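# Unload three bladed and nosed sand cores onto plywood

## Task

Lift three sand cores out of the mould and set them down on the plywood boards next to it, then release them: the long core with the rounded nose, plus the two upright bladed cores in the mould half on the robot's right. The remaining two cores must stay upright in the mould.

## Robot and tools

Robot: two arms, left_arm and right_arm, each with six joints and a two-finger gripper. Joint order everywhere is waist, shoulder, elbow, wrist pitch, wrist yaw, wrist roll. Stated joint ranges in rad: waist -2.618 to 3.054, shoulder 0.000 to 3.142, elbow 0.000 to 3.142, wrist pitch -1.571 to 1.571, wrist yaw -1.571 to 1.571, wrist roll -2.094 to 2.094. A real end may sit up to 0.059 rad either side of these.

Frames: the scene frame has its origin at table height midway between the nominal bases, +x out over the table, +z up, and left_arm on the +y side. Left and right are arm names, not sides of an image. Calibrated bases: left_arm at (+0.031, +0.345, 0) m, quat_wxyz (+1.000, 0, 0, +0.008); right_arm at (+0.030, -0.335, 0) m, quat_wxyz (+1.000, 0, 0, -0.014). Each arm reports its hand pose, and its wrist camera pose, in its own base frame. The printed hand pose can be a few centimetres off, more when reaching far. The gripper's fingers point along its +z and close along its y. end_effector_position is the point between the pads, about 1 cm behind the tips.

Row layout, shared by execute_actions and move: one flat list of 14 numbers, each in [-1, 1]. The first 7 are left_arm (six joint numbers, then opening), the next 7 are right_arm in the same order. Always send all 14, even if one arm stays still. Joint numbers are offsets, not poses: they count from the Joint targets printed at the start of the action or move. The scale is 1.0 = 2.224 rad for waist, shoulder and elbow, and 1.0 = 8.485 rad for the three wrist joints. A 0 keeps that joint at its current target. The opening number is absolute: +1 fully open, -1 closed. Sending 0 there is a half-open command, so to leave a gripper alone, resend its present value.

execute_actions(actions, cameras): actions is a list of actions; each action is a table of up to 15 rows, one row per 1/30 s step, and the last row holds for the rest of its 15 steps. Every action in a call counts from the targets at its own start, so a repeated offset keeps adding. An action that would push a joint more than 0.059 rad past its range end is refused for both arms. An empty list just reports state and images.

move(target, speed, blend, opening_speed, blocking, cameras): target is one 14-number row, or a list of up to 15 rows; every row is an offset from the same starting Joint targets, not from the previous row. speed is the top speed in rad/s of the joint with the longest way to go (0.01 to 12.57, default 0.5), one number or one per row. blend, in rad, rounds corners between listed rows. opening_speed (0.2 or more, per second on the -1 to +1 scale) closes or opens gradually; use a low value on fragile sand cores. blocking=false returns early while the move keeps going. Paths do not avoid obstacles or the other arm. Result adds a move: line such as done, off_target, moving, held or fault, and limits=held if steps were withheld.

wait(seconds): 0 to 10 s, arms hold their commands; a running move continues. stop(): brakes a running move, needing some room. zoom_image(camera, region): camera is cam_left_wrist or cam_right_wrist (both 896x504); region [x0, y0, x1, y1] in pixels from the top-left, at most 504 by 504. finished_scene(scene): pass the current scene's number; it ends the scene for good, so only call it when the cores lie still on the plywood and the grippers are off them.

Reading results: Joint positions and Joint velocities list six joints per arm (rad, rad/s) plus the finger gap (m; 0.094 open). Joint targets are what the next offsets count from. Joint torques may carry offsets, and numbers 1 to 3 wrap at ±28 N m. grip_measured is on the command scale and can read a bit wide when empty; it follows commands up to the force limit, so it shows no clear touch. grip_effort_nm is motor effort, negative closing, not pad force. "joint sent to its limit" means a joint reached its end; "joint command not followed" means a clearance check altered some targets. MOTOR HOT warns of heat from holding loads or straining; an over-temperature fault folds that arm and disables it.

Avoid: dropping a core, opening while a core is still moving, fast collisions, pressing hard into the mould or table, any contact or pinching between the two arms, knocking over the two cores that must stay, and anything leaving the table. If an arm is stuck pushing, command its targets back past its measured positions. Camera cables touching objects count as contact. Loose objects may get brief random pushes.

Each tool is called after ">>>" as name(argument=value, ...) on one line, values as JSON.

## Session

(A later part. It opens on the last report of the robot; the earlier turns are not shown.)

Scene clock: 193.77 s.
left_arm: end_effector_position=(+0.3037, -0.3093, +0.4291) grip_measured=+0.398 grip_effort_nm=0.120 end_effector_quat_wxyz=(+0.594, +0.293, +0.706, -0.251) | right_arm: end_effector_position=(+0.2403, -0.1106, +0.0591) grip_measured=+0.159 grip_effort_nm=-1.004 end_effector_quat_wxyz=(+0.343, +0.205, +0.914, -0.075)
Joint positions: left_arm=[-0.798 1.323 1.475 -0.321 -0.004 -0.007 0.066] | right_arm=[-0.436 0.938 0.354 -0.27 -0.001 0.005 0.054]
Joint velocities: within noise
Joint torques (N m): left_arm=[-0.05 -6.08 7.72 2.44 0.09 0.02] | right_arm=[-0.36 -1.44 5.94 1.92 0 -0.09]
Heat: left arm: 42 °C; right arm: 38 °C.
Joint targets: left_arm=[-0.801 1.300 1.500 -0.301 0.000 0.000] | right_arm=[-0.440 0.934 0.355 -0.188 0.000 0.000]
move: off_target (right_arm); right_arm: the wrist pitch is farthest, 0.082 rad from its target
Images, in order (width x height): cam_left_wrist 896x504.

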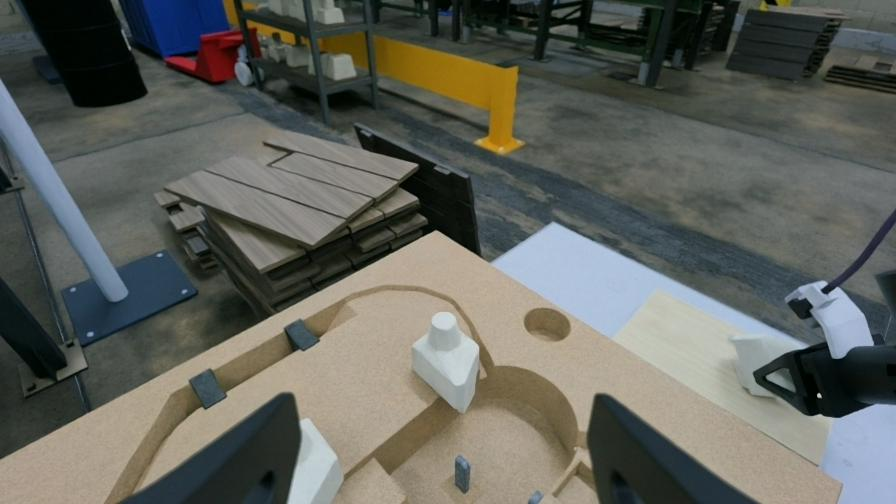

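>>> zoom_image(camera="cam_left_wrist", region=[690, 300, 896, 450])

Scaled by 2.447.

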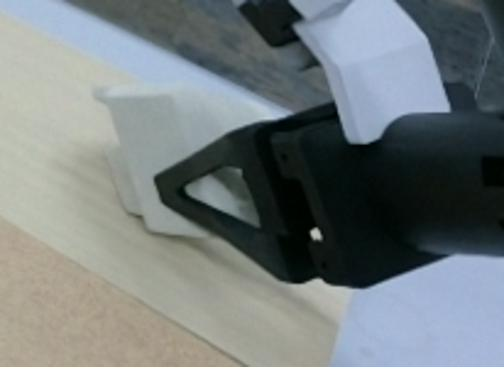

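>>> move(target=[0,0,0,0,0,0,0.4,0,0.0025,-0.006,0.0024,0,0,0.05], speed=0.1, cameras=["cam_left_wrist"])

>>> zoom_image(camera="cam_left_wrist", region=[690, 300, 896, 450])

Scene clock: 199.20 s.
left_arm: end_effector_position=(+0.3038, -0.3093, +0.4292) grip_measured=+0.398 grip_effort_nm=0.120 end_effector_quat_wxyz=(+0.594, +0.294, +0.705, -0.251) | right_arm: end_effector_position=(+0.2420, -0.1115, +0.0585) grip_measured=+0.159 grip_effort_nm=-1.009 end_effector_quat_wxyz=(+0.349, +0.204, +0.911, -0.076)
Joint positions: left_arm=[-0.798 1.323 1.475 -0.32 -0.004 -0.006 0.066] | right_arm=[-0.436 0.94 0.343 -0.242 -0.001 0.004 0.054]
Joint velocities: within noise
Joint torques (N m): left_arm=[-0.13 -6.05 7.76 2.41 0.08 0.01] | right_arm=[-0.36 -1.24 5.74 1.87 -0.01 -0.08]
Heat: left arm: 41 °C; right arm: 38 °C.
Joint targets: left_arm=[-0.801 1.300 1.500 -0.301 0.000 0.000] | right_arm=[-0.440 0.940 0.342 -0.168 0.000 0.000]
move: off_target (right_arm); right_arm: the wrist pitch is farthest, 0.075 rad from its target
Images, in order (width x height): cam_left_wrist 896x504.

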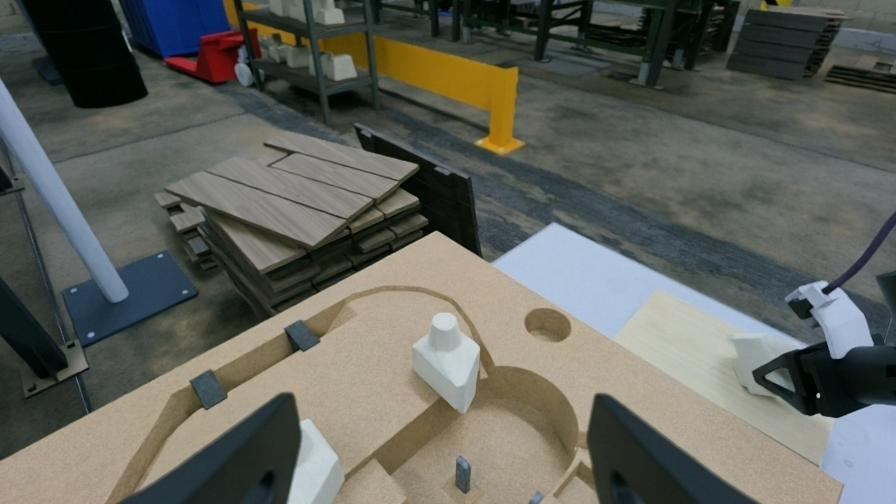

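Scaled by 2.447.

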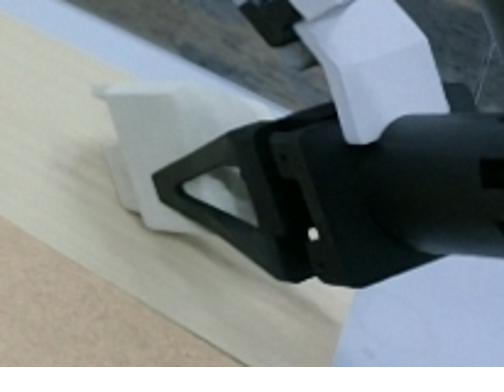

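>>> move(target=[0,0,0,0,0,0,0.4,0,0,0,0,0,0,0.27], opening_speed=0.2, cameras=["cam_left_wrist","cam_right_wrist"])

>>> zoom_image(camera="cam_left_wrist", region=[690, 300, 896, 450])

Scene clock: 203.37 s.
left_arm: end_effector_position=(+0.3038, -0.3093, +0.4293) grip_measured=+0.398 grip_effort_nm=0.120 end_effector_quat_wxyz=(+0.594, +0.294, +0.705, -0.251) | right_arm: end_effector_position=(+0.2494, -0.1151, +0.0659) grip_measured=+0.267 grip_effort_nm=0.173 end_effector_quat_wxyz=(+0.369, +0.202, +0.904, -0.081)
Joint positions: left_arm=[-0.798 1.323 1.475 -0.32 -0.004 -0.006 0.066] | right_arm=[-0.436 0.942 0.343 -0.197 0 0.004 0.06]
Joint velocities: within noise
Joint torques (N m): left_arm=[-0.16 -6.19 7.69 2.42 0.07 0.02] | right_arm=[-0.21 -1.4 5.79 1.49 -0.01 -0.08]
Heat: left arm: 40 °C; right arm: 38 °C.
Joint targets: left_arm=[-0.801 1.300 1.500 -0.300 0.000 0.000] | right_arm=[-0.440 0.940 0.342 -0.167 0.000 0.000]
move: done

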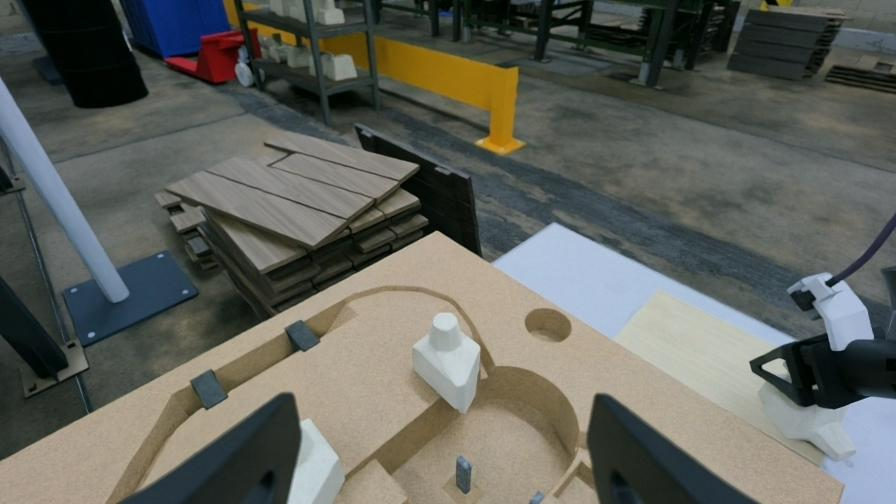

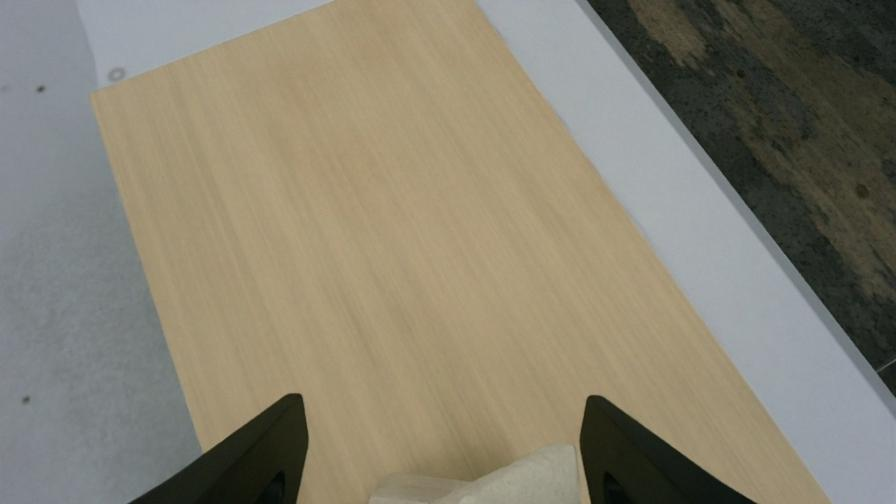

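Scaled by 2.447.

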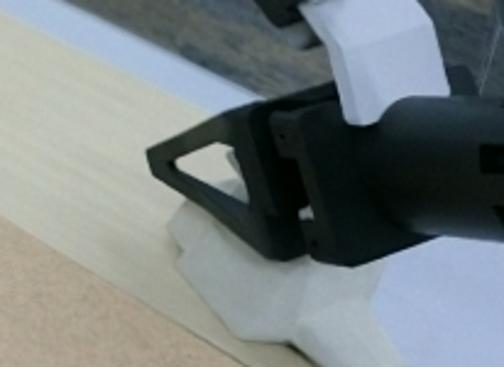

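>>> zoom_image(camera="cam_left_wrist", region=[740, 340, 896, 480])

>>> zoom_image(camera="cam_right_wrist", region=[200, 350, 700, 504])

Scaled by 3.231.

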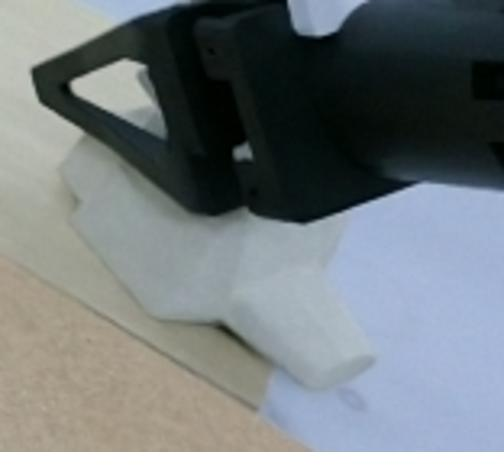

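Scaled by 1.008.

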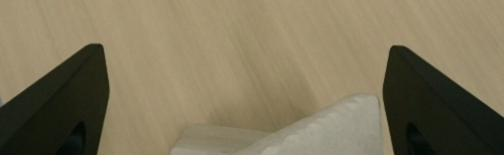

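>>> move(target=[[0,0,0,0,0,0,0.4,0,0,0.027,-0.0071,0,0,0.4],[0,0,0,0,0,0,0.4,0,-0.0225,0.09,-0.0295,0,0,0.4],[0,0,0,0,0,0,0.4,0,-0.054,0.18,-0.0566,0,0,0.4]], speed=0.15, opening_speed=0.2)

>>> zoom_image(camera="cam_left_wrist", region=[690, 300, 896, 480])

Scene clock: 215.40 s.
left_arm: end_effector_position=(+0.3038, -0.3093, +0.4293) grip_measured=+0.398 grip_effort_nm=0.110 end_effector_quat_wxyz=(+0.594, +0.294, +0.705, -0.251) | right_arm: end_effector_position=(+0.2472, -0.1141, +0.1715) grip_measured=+0.397 grip_effort_nm=0.178 end_effector_quat_wxyz=(+0.384, +0.201, +0.897, -0.084)
Joint positions: left_arm=[-0.798 1.323 1.475 -0.32 -0.004 -0.006 0.066] | right_arm=[-0.436 0.832 0.709 -0.64 0 0.004 0.066]
Joint velocities: within noise
Joint torques (N m): left_arm=[-0.12 -6.15 7.66 2.44 0.07 0.03] | right_arm=[-0.35 -1.73 8.69 1.19 -0.01 -0.09]
Heat: left arm: 39 °C; right arm: 36 °C.
Joint targets: left_arm=[-0.801 1.300 1.500 -0.300 0.000 0.000] | right_arm=[-0.440 0.820 0.742 -0.648 0.000 0.000]
move: done

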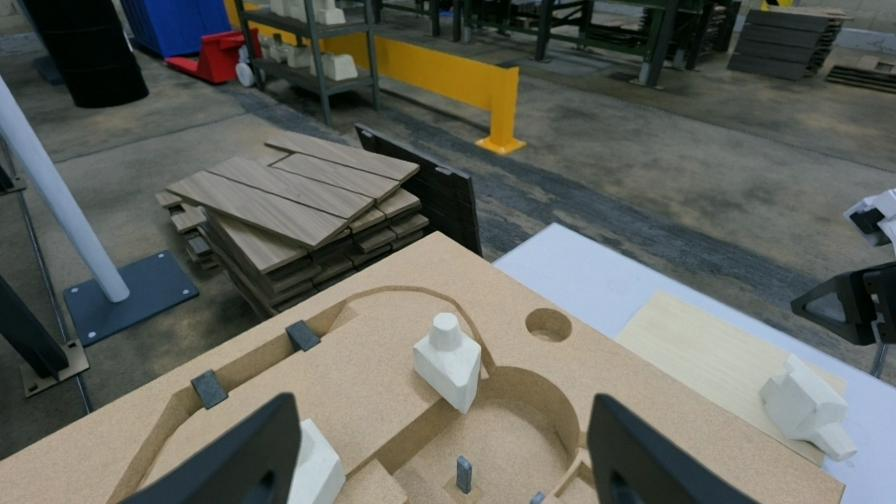

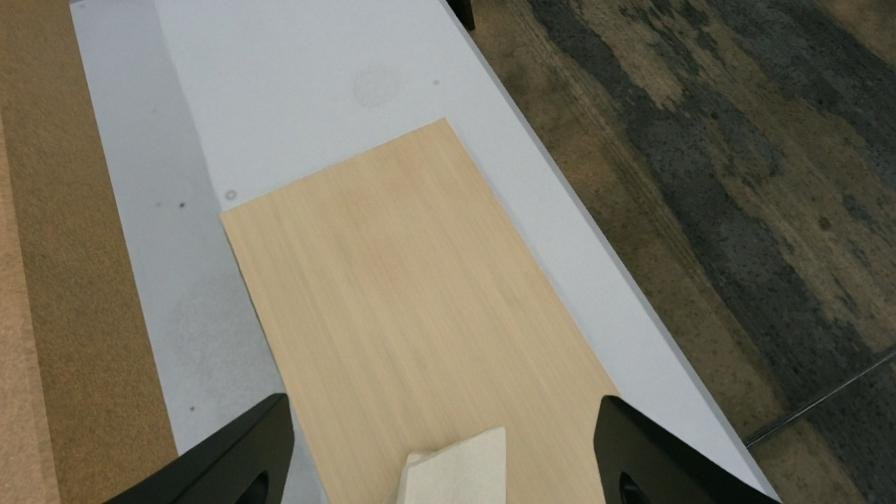

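Scaled by 2.447.

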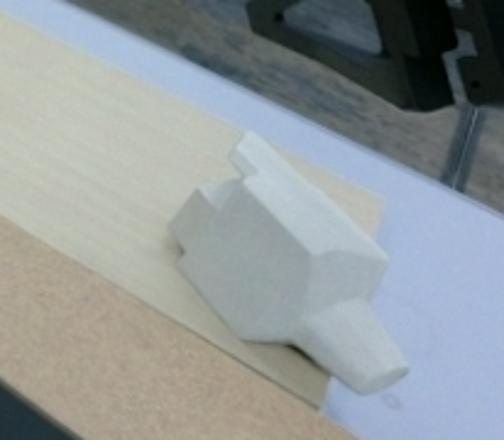

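>>> move(target=[0,0,0,0,0,0,0.4,0,0.0899,0.2666,-0.0937,0,0,0.6], speed=0.5, cameras=["cam_right_wrist"])

Scene clock: 225.57 s.
left_arm: end_effector_position=(+0.3038, -0.3093, +0.4293) grip_measured=+0.398 grip_effort_nm=0.120 end_effector_quat_wxyz=(+0.594, +0.294, +0.705, -0.251) | right_arm: end_effector_position=(+0.1842, -0.0847, +0.2447) grip_measured=+0.597 grip_effort_nm=0.183 end_effector_quat_wxyz=(+0.208, +0.213, +0.953, -0.046)
Joint positions: left_arm=[-0.798 1.323 1.475 -0.32 -0.004 -0.006 0.066] | right_arm=[-0.436 1.018 1.307 -1.429 0 0.004 0.075]
Joint velocities: within noise
Joint torques (N m): left_arm=[-0.17 -6.15 7.68 2.43 0.08 0.01] | right_arm=[-0.36 -0.76 7.17 0.67 -0.01 -0.09]
Heat: left arm: 38 °C; right arm: 37 °C.
Joint targets: left_arm=[-0.801 1.300 1.500 -0.300 0.000 0.000] | right_arm=[-0.440 1.020 1.335 -1.443 0.000 0.000]
move: done
Images, in order (width x height): cam_right_wrist 896x504.

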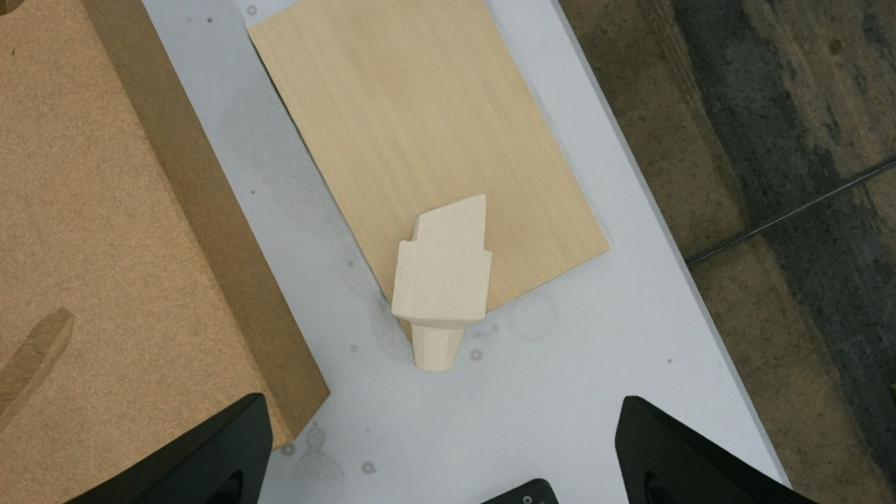

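>>> move(target=[0,0,0,0,0,0,0.4,0.0072,0.1848,-0.0589,0.0110,0,0.0165,0.6], speed=0.35, cameras=["cam_right_wrist","cam_left_wrist"])

Scene clock: 244.47 s.
left_arm: end_effector_position=(+0.3038, -0.3093, +0.4293) grip_measured=+0.398 grip_effort_nm=0.115 end_effector_quat_wxyz=(+0.594, +0.294, +0.705, -0.251) | right_arm: end_effector_position=(+0.2104, -0.0959, +0.1364) grip_measured=+0.597 grip_effort_nm=0.183 end_effector_quat_wxyz=(-0.008, +0.278, +0.960, +0.001)
Joint positions: left_arm=[-0.798 1.323 1.475 -0.32 -0.004 -0.006 0.066] | right_arm=[-0.432 1.431 1.21 -1.366 0 0.133 0.075]
Joint velocities: within noise
Joint torques (N m): left_arm=[-0.16 -6.02 7.64 2.44 0.06 0.01] | right_arm=[0.58 -4.22 4.63 0.23 -0.01 0.05]
Heat: left arm: 38 °C; right arm: 35 °C.
Joint targets: left_arm=[-0.801 1.300 1.500 -0.300 0.000 0.000] | right_arm=[-0.424 1.431 1.204 -1.349 0.000 0.140]
move: done

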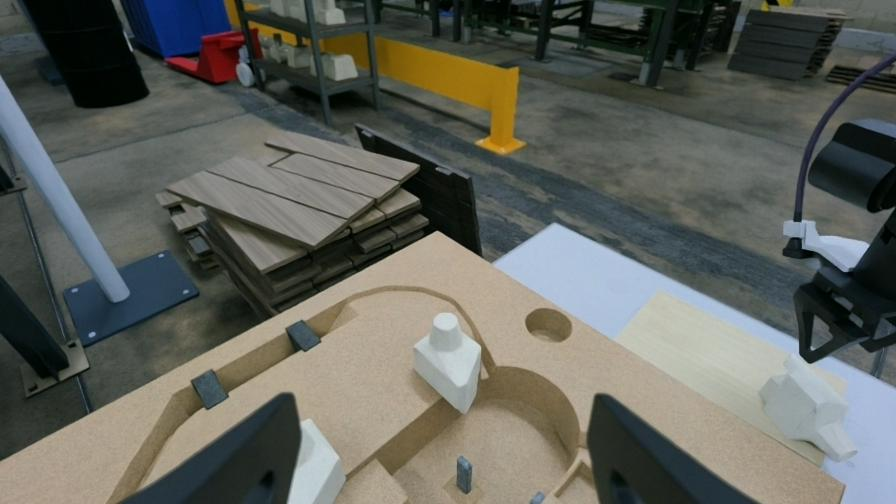

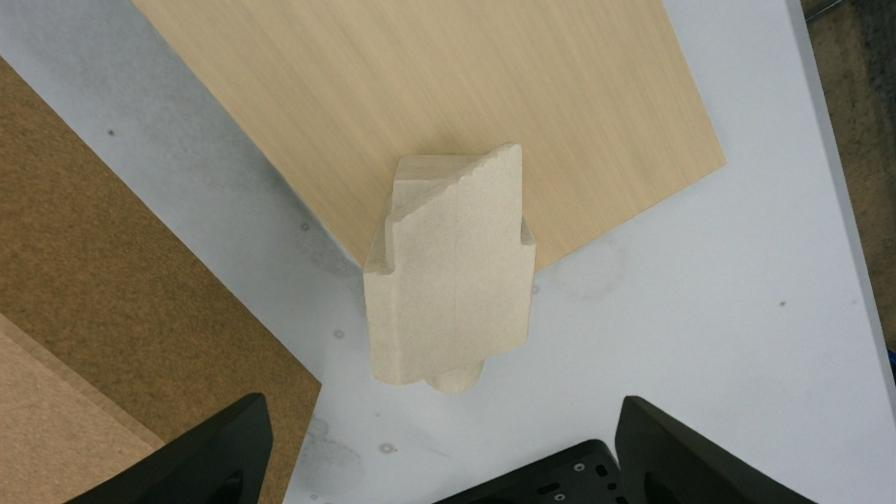

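>>> move(target=[0,0,0,0,0,0,0.4,0,0.020,-0.135,0.042,0,0,0.6], speed=0.2, cameras=["cam_right_wrist","cam_left_wrist"])

>>> zoom_image(camera="cam_left_wrist", region=[690, 300, 896, 480])

Scene clock: 250.97 s.
left_arm: end_effector_position=(+0.3038, -0.3093, +0.4293) grip_measured=+0.398 grip_effort_nm=0.125 end_effector_quat_wxyz=(+0.594, +0.294, +0.705, -0.251) | right_arm: end_effector_position=(+0.2120, -0.0966, +0.0539) grip_measured=+0.597 grip_effort_nm=0.178 end_effector_quat_wxyz=(+0.000, +0.279, +0.960, +0.000)
Joint positions: left_arm=[-0.798 1.323 1.475 -0.32 -0.004 -0.006 0.066] | right_arm=[-0.432 1.47 0.912 -1.012 0 0.133 0.075]
Joint velocities: within noise
Joint torques (N m): left_arm=[-0.18 -6.12 7.71 2.44 0.09 0.01] | right_arm=[0.64 -3.93 4.3 0.25 -0.01 0.04]
Heat: left arm: 38 °C; right arm: 35 °C.
Joint targets: left_arm=[-0.801 1.300 1.500 -0.300 0.000 0.000] | right_arm=[-0.424 1.475 0.904 -0.993 0.000 0.140]
move: done

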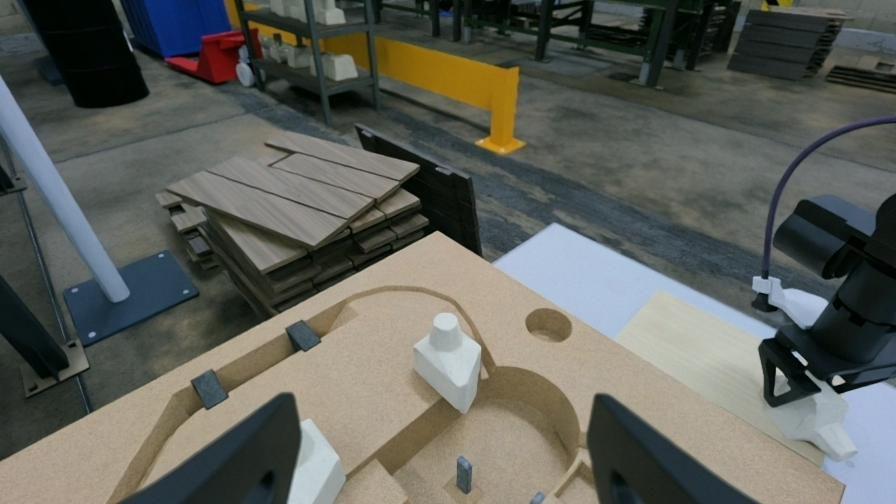

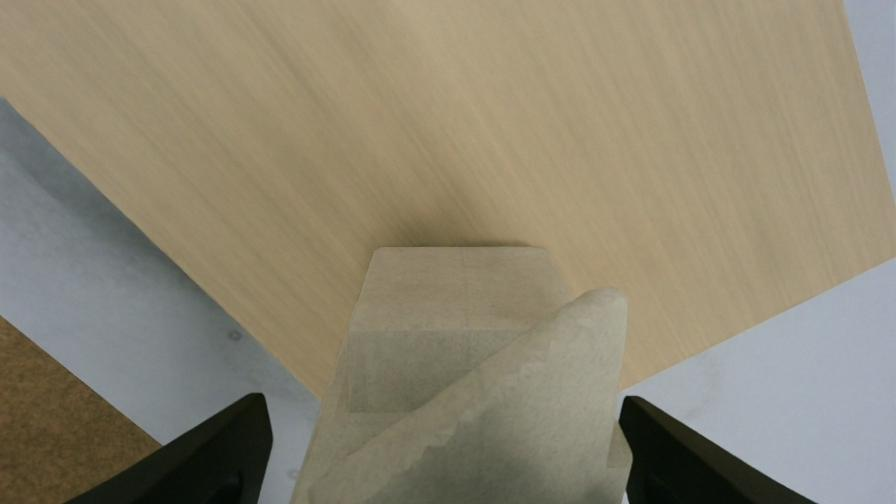

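Scaled by 2.447.

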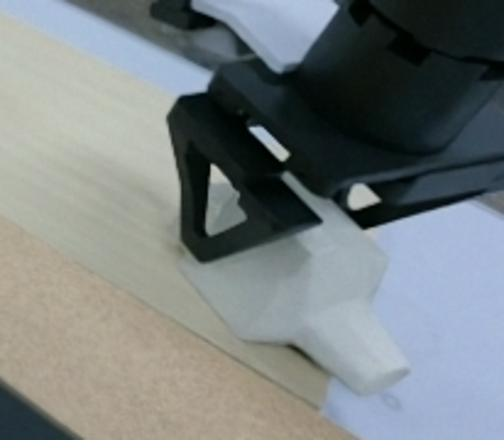

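>>> move(target=[[0,0,0,0,0,0,0.4,-0.0135,0,0,0,0,-0.0035,0.6],[0,0,0,0,0,0,0.4,-0.0135,-0.0495,-0.0207,-0.0045,0,-0.0035,0.6]], speed=0.1, cameras=["cam_right_wrist","cam_left_wrist"])

>>> zoom_image(camera="cam_left_wrist", region=[690, 300, 896, 480])

Scene clock: 259.87 s.
left_arm: end_effector_position=(+0.3038, -0.3093, +0.4293) grip_measured=+0.398 grip_effort_nm=0.125 end_effector_quat_wxyz=(+0.594, +0.294, +0.705, -0.251) | right_arm: end_effector_position=(+0.2007, -0.0953, +0.0604) grip_measured=+0.597 grip_effort_nm=0.178 end_effector_quat_wxyz=(+0.016, +0.278, +0.960, -0.003)
Joint positions: left_arm=[-0.798 1.323 1.475 -0.32 -0.004 -0.006 0.066] | right_arm=[-0.447 1.387 0.868 -1.019 0 0.117 0.075]
Joint velocities: within noise
Joint torques (N m): left_arm=[-0.1 -6.11 7.64 2.43 0.06 0.01] | right_arm=[-0.59 -5.49 4.21 0.04 -0.01 -0.11]
Heat: left arm: 38 °C; right arm: 34 °C.
Joint targets: left_arm=[-0.801 1.300 1.500 -0.301 0.000 0.000] | right_arm=[-0.454 1.365 0.858 -1.031 0.000 0.111]
move: done

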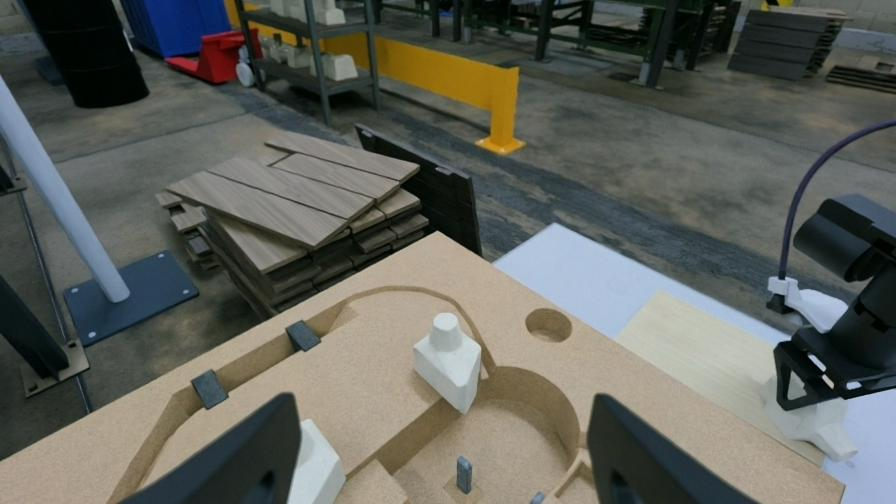

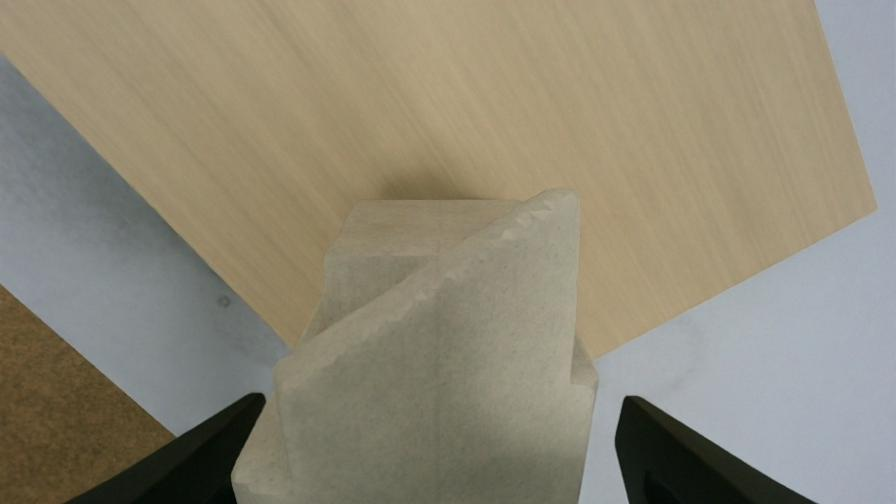

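Scaled by 2.447.

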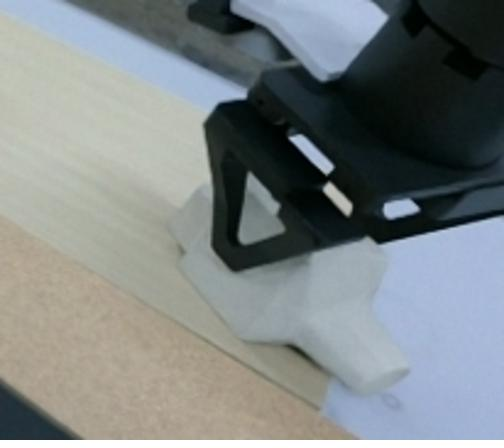

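>>> move(target=[0,0,0,0,0,0,0.4,0,0.0237,-0.0157,0.008,0,0,0.6], speed=0.1, cameras=[])

>>> move(target=[0,0,0,0,0,0,0.4,0,0,0,0,0,0,0.2], opening_speed=0.25, cameras=["cam_right_wrist","cam_left_wrist"])

>>> zoom_image(camera="cam_left_wrist", region=[690, 300, 896, 480])

Scene clock: 265.90 s.
left_arm: end_effector_position=(+0.3038, -0.3093, +0.4293) grip_measured=+0.398 grip_effort_nm=0.125 end_effector_quat_wxyz=(+0.594, +0.294, +0.705, -0.251) | right_arm: end_effector_position=(+0.1968, -0.0934, +0.0465) grip_measured=+0.597 grip_effort_nm=0.178 end_effector_quat_wxyz=(+0.003, +0.278, +0.961, -0.001)
Joint positions: left_arm=[-0.798 1.323 1.475 -0.32 -0.004 -0.006 0.066] | right_arm=[-0.447 1.413 0.832 -0.982 0 0.116 0.075]
Joint velocities: within noise
Joint torques (N m): left_arm=[-0.2 -6.13 7.71 2.43 0.07 0.04] | right_arm=[-0.61 -3.48 4.22 0.27 -0.01 -0.11]
Heat: left arm: 38 °C; right arm: 34 °C.
Joint targets: left_arm=[-0.801 1.300 1.500 -0.301 0.000 0.000] | right_arm=[-0.454 1.418 0.823 -0.963 0.000 0.110]
move: done
No camera images: "cameras" was empty.

Scene clock: 267.70 s.
left_arm: end_effector_position=(+0.3038, -0.3093, +0.4293) grip_measured=+0.398 grip_effort_nm=0.120 end_effector_quat_wxyz=(+0.594, +0.294, +0.705, -0.251) | right_arm: end_effector_position=(+0.1977, -0.0931, +0.0465) grip_measured=+0.203 grip_effort_nm=-0.134 end_effector_quat_wxyz=(+0.005, +0.278, +0.961, +0.001)
Joint positions: left_arm=[-0.798 1.323 1.475 -0.32 -0.004 -0.006 0.066] | right_arm=[-0.447 1.413 0.832 -0.979 -0.003 0.116 0.057]
Joint velocities: within noise
Joint torques (N m): left_arm=[-0.1 -6.02 7.64 2.43 0.07 0.01] | right_arm=[-0.59 -3.49 4.22 0.28 0.02 -0.11]
Heat: left arm: 38 °C; right arm: 34 °C.
Joint targets: left_arm=[-0.801 1.300 1.500 -0.301 0.000 0.000] | right_arm=[-0.454 1.418 0.823 -0.963 0.000 0.110]
move: done

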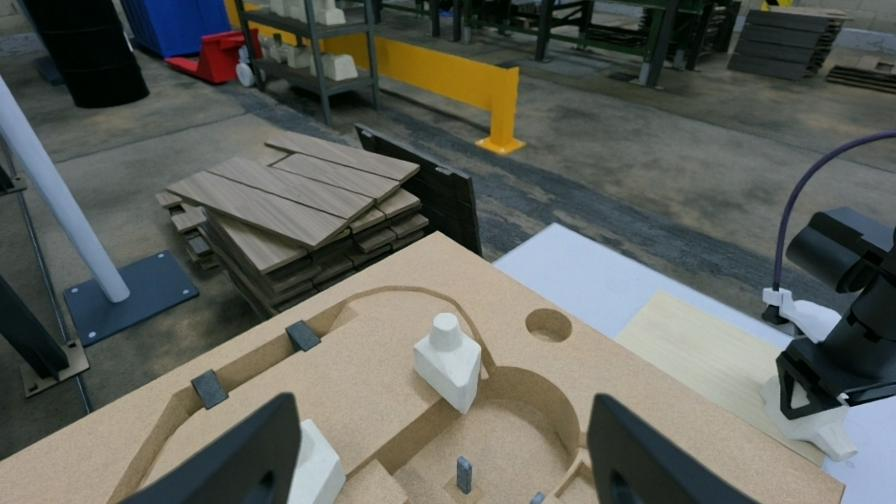

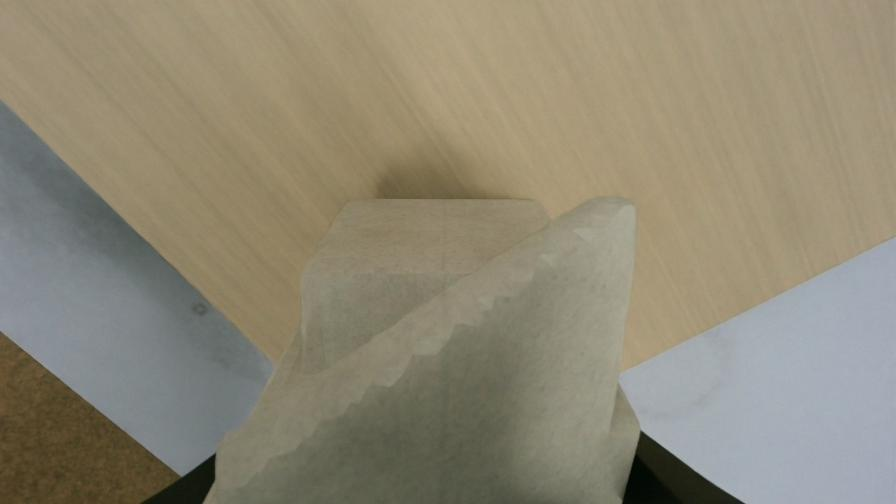

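Scaled by 2.447.

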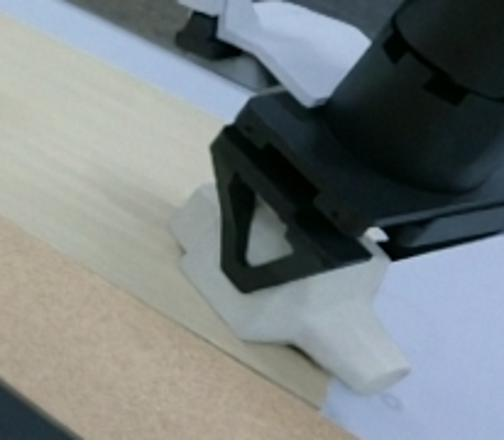

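>>> move(target=[0,0,0,0,0,0,0.4,0,0,0,0,0,0,0.05], opening_speed=0.2, cameras=["cam_right_wrist"])

Scene clock: 270.60 s.
left_arm: end_effector_position=(+0.3038, -0.3093, +0.4293) grip_measured=+0.398 grip_effort_nm=0.120 end_effector_quat_wxyz=(+0.594, +0.294, +0.705, -0.251) | right_arm: end_effector_position=(+0.1979, -0.0931, +0.0465) grip_measured=+0.159 grip_effort_nm=-1.004 end_effector_quat_wxyz=(+0.006, +0.278, +0.961, +0.001)
Joint positions: left_arm=[-0.798 1.323 1.475 -0.32 -0.004 -0.006 0.066] | right_arm=[-0.447 1.413 0.832 -0.979 -0.004 0.116 0.054]
Joint velocities: within noise
Joint torques (N m): left_arm=[-0.09 -6.06 7.73 2.43 0.07 0.01] | right_arm=[-0.59 -3.49 4.25 0.29 0.03 -0.09]
Heat: left arm: 39 °C; right arm: 34 °C.
Joint targets: left_arm=[-0.801 1.300 1.500 -0.301 0.000 0.000] | right_arm=[-0.454 1.418 0.823 -0.963 0.000 0.111]
move: done
Images, in order (width x height): cam_right_wrist 896x504.

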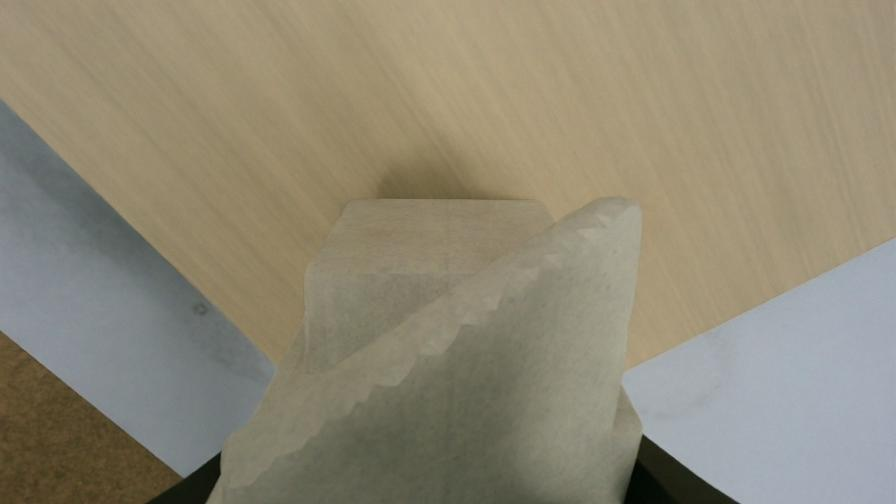

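>>> move(target=[[0,0,0,0,0,0,0.4,0,-0.02,0.0715,-0.0236,0,0,0.05],[0,0,0,0,0,0,0.4,0.0647,0.0751,0.1695,-0.0197,0,-0.0539,0.05]], speed=[0.12,0.3], cameras=["cam_right_wrist","cam_left_wrist"])

>>> zoom_image(camera="cam_left_wrist", region=[640, 250, 896, 480])

Scene clock: 288.60 s.
left_arm: end_effector_position=(+0.3038, -0.3094, +0.4294) grip_measured=+0.398 grip_effort_nm=0.125 end_effector_quat_wxyz=(+0.594, +0.294, +0.705, -0.251) | right_arm: end_effector_position=(+0.2580, -0.0830, +0.0859) grip_measured=+0.159 grip_effort_nm=-1.009 end_effector_quat_wxyz=(-0.001, -0.011, +1.000, +0.002)
Joint positions: left_arm=[-0.798 1.323 1.475 -0.32 -0.004 -0.006 0.066] | right_arm=[-0.317 1.588 1.155 -1.142 -0.003 -0.339 0.054]
Joint velocities: within noise
Joint torques (N m): left_arm=[-0.14 -6.04 7.64 2.42 0.07 0.02] | right_arm=[0.57 -5.65 8.62 0.21 0.02 -0.11]
Heat: left arm: 40 °C; right arm: 35 °C.
Joint targets: left_arm=[-0.801 1.300 1.500 -0.300 0.000 0.000] | right_arm=[-0.310 1.585 1.200 -1.130 0.000 -0.347]
move: off_target (right_arm); right_arm: the elbow is farthest, 0.045 rad from its target

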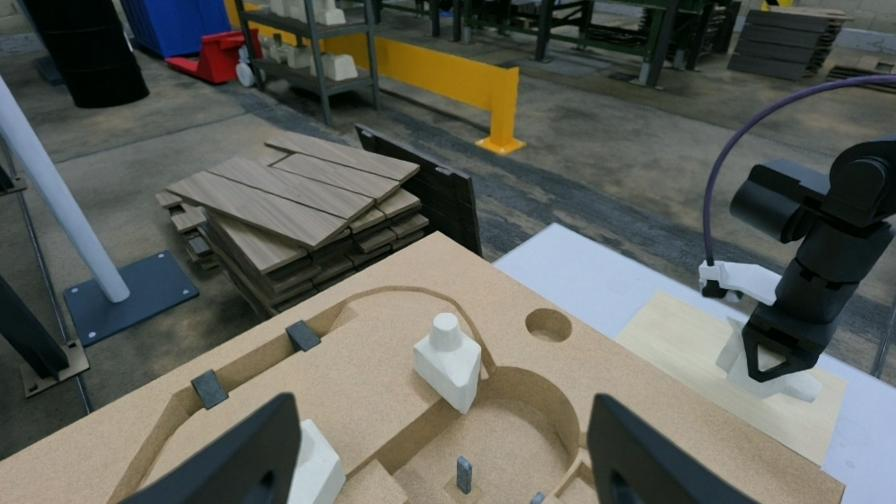

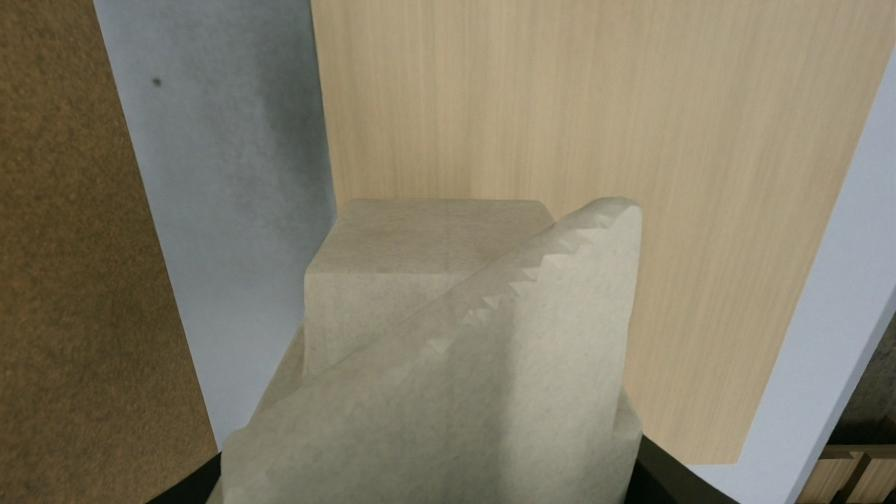

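Scaled by 1.969.

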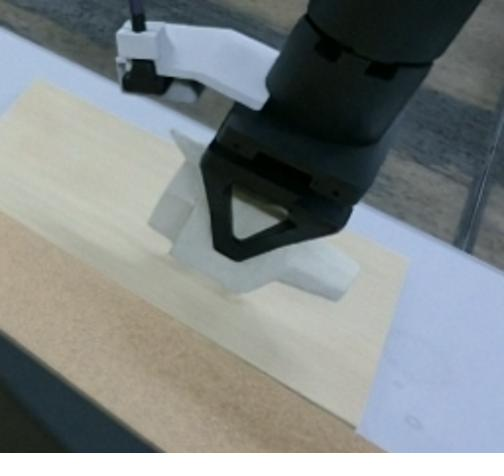

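>>> move(target=[0,0,0,0,0,0,0.4,0,0.0238,-0.071,0.0183,0,0,0.05], speed=0.15, cameras=["cam_right_wrist","cam_left_wrist"])

>>> zoom_image(camera="cam_left_wrist", region=[640, 250, 896, 480])

Scene clock: 296.37 s.
left_arm: end_effector_position=(+0.3038, -0.3094, +0.4294) grip_measured=+0.398 grip_effort_nm=0.115 end_effector_quat_wxyz=(+0.594, +0.294, +0.705, -0.251) | right_arm: end_effector_position=(+0.2561, -0.0825, +0.0483) grip_measured=+0.159 grip_effort_nm=-1.009 end_effector_quat_wxyz=(-0.010, -0.012, +1.000, +0.005)
Joint positions: left_arm=[-0.798 1.323 1.475 -0.32 -0.004 -0.006 0.066] | right_arm=[-0.317 1.636 1.051 -1.007 -0.002 -0.34 0.054]
Joint velocities: within noise
Joint torques (N m): left_arm=[-0.12 -6.11 7.73 2.42 0.07 0] | right_arm=[0.57 -5.49 4.12 0.37 0.02 -0.11]
Heat: left arm: 40 °C; right arm: 35 °C.
Joint targets: left_arm=[-0.801 1.300 1.500 -0.300 0.000 0.000] | right_arm=[-0.310 1.638 1.042 -0.975 0.000 -0.347]
move: done

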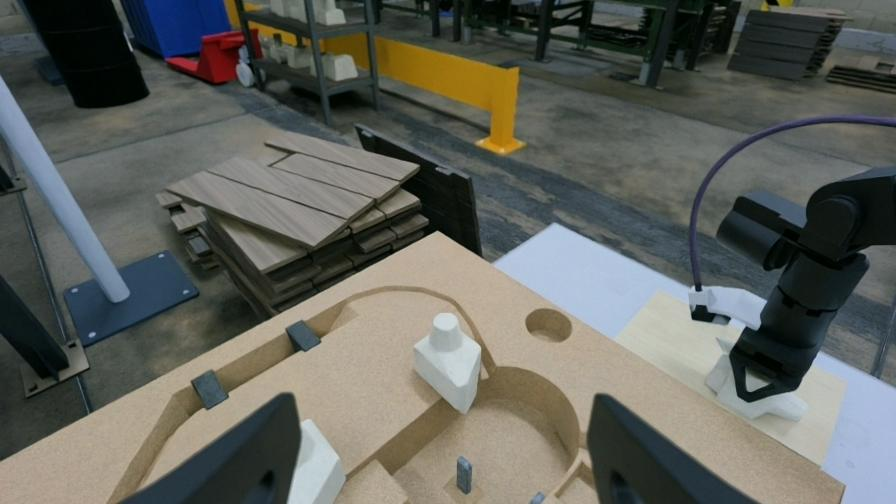

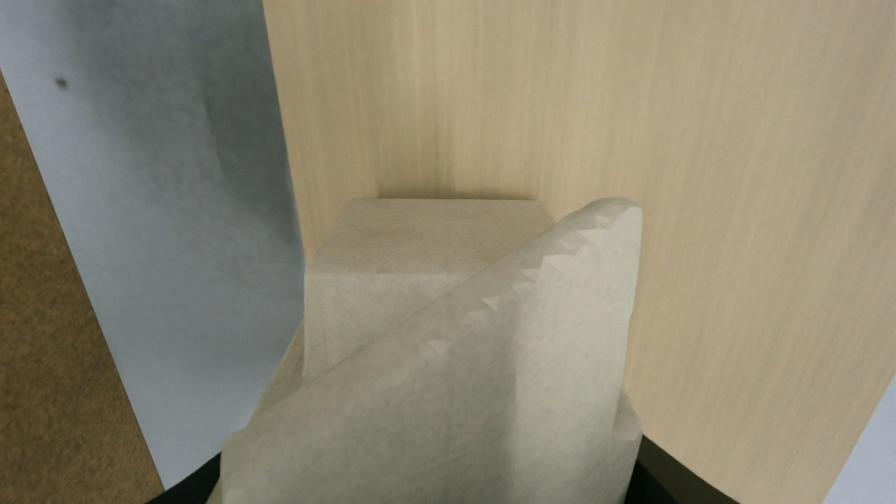

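Scaled by 1.969.

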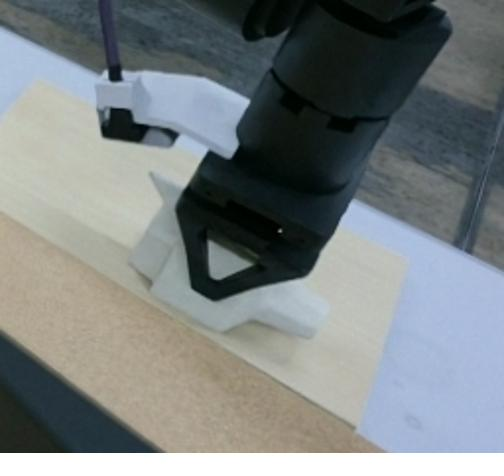

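>>> move(target=[0,0,0,0,0,0,0.4,0,0.002,-0.0055,0.002,0,0,0.05], speed=0.08, cameras=["cam_left_wrist"])

>>> zoom_image(camera="cam_left_wrist", region=[680, 300, 840, 440])

Scene clock: 299.57 s.
left_arm: end_effector_position=(+0.3038, -0.3094, +0.4294) grip_measured=+0.398 grip_effort_nm=0.120 end_effector_quat_wxyz=(+0.594, +0.294, +0.705, -0.251) | right_arm: end_effector_position=(+0.2560, -0.0825, +0.0478) grip_measured=+0.159 grip_effort_nm=-1.004 end_effector_quat_wxyz=(-0.010, -0.012, +1.000, +0.004)
Joint positions: left_arm=[-0.798 1.323 1.475 -0.32 -0.004 -0.006 0.066] | right_arm=[-0.317 1.636 1.048 -1.004 -0.002 -0.34 0.054]
Joint velocities: within noise
Joint torques (N m): left_arm=[-0.12 -6.05 7.69 2.43 0.07 0] | right_arm=[0.57 -5.12 3.45 0.52 0.02 -0.1]
Heat: left arm: 40 °C; right arm: 35 °C.
Joint targets: left_arm=[-0.801 1.300 1.500 -0.300 0.000 0.000] | right_arm=[-0.310 1.643 1.030 -0.958 0.000 -0.347]
move: off_target (right_arm); right_arm: the wrist pitch is farthest, 0.046 rad from its target
Images, in order (width x height): cam_left_wrist 896x504.

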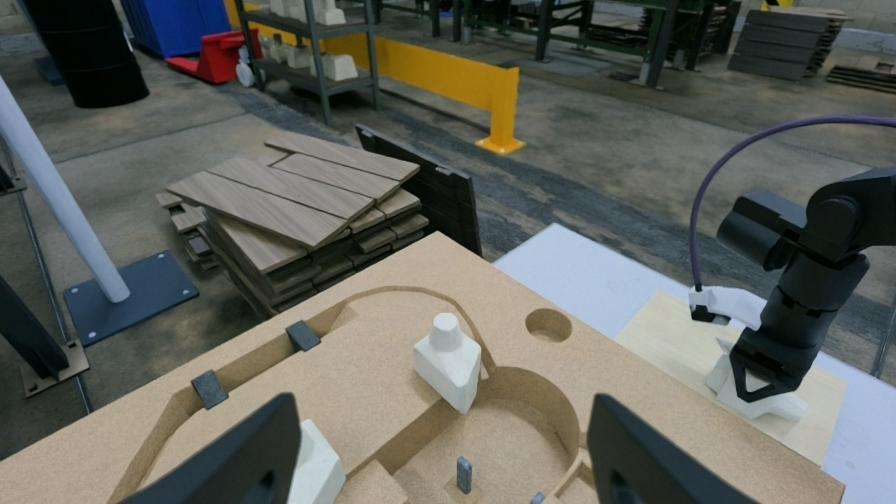

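Scaled by 3.150.

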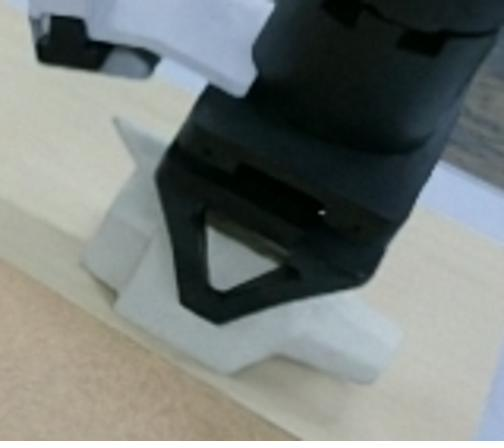

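>>> move(target=[0,0,0,0,0,0,0.4,0,-0.001,0.003,-0.001,0,0,0.05], speed=0.08, cameras=[])

>>> move(target=[0,0,0,0,0,0,0.4,0,0,0,0,0,0,0.3], opening_speed=0.2, cameras=["cam_left_wrist","cam_right_wrist"])

>>> zoom_image(camera="cam_left_wrist", region=[680, 300, 840, 440])

Scene clock: 303.80 s.
left_arm: end_effector_position=(+0.3038, -0.3094, +0.4294) grip_measured=+0.398 grip_effort_nm=0.120 end_effector_quat_wxyz=(+0.594, +0.294, +0.705, -0.251) | right_arm: end_effector_position=(+0.2560, -0.0825, +0.0478) grip_measured=+0.159 grip_effort_nm=-1.009 end_effector_quat_wxyz=(-0.010, -0.012, +1.000, +0.004)
Joint positions: left_arm=[-0.798 1.323 1.475 -0.32 -0.004 -0.006 0.066] | right_arm=[-0.317 1.636 1.048 -1.004 -0.002 -0.34 0.054]
Joint velocities: within noise
Joint torques (N m): left_arm=[-0.18 -6.02 7.75 2.42 0.07 0] | right_arm=[0.57 -5.31 3.92 0.44 0.02 -0.11]
Heat: left arm: 40 °C; right arm: 34 °C.
Joint targets: left_arm=[-0.801 1.300 1.500 -0.300 0.000 0.000] | right_arm=[-0.310 1.640 1.036 -0.967 0.000 -0.347]
move: off_target (right_arm); right_arm: the wrist pitch is farthest, 0.038 rad from its target
No camera images: "cameras" was empty.

Scene clock: 305.27 s.
left_arm: end_effector_position=(+0.3038, -0.3094, +0.4294) grip_measured=+0.398 grip_effort_nm=0.120 end_effector_quat_wxyz=(+0.594, +0.294, +0.705, -0.251) | right_arm: end_effector_position=(+0.2594, -0.0836, +0.0468) grip_measured=+0.297 grip_effort_nm=0.183 end_effector_quat_wxyz=(-0.002, -0.012, +1.000, +0.002)
Joint positions: left_arm=[-0.798 1.323 1.475 -0.32 -0.004 -0.006 0.066] | right_arm=[-0.317 1.636 1.045 -0.985 -0.002 -0.34 0.061]
Joint velocities: within noise
Joint torques (N m): left_arm=[-0.12 -6.08 7.68 2.42 0.06 0.03] | right_arm=[0.58 -5.35 4.21 0.3 0.01 -0.11]
Heat: left arm: 41 °C; right arm: 34 °C.
Joint targets: left_arm=[-0.801 1.300 1.500 -0.300 0.000 0.000] | right_arm=[-0.310 1.640 1.036 -0.967 0.000 -0.347]
move: done

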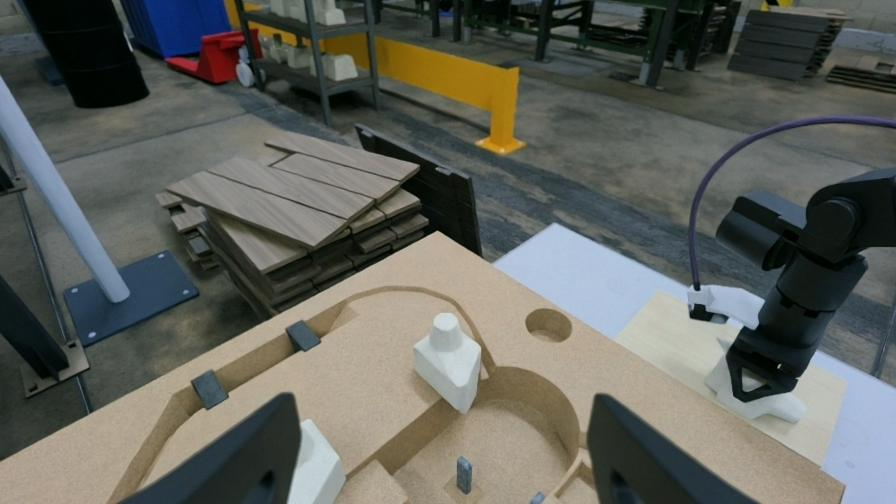

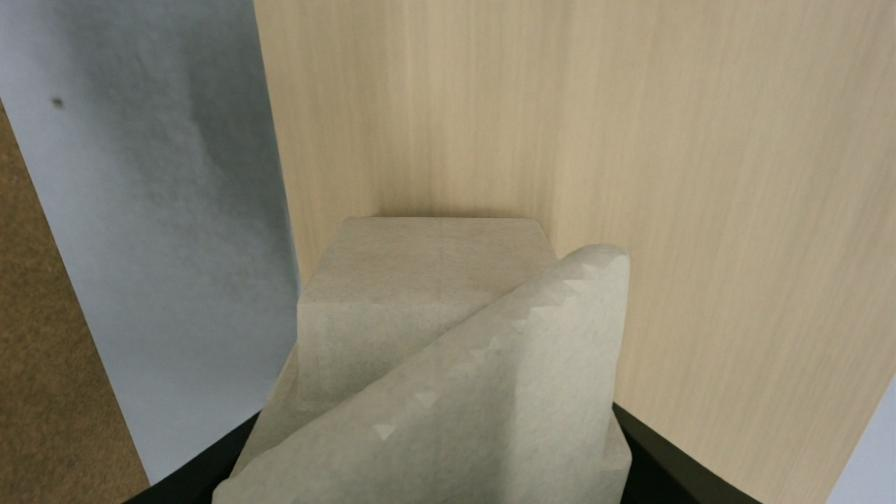

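Scaled by 3.150.

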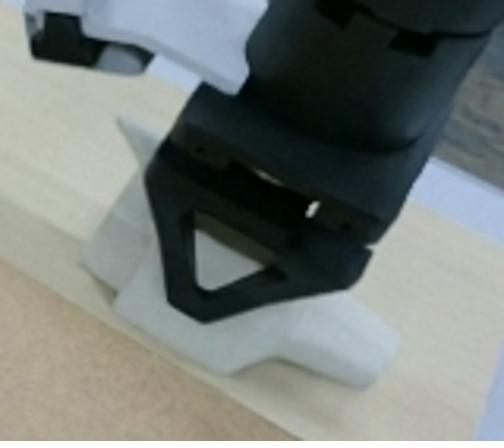

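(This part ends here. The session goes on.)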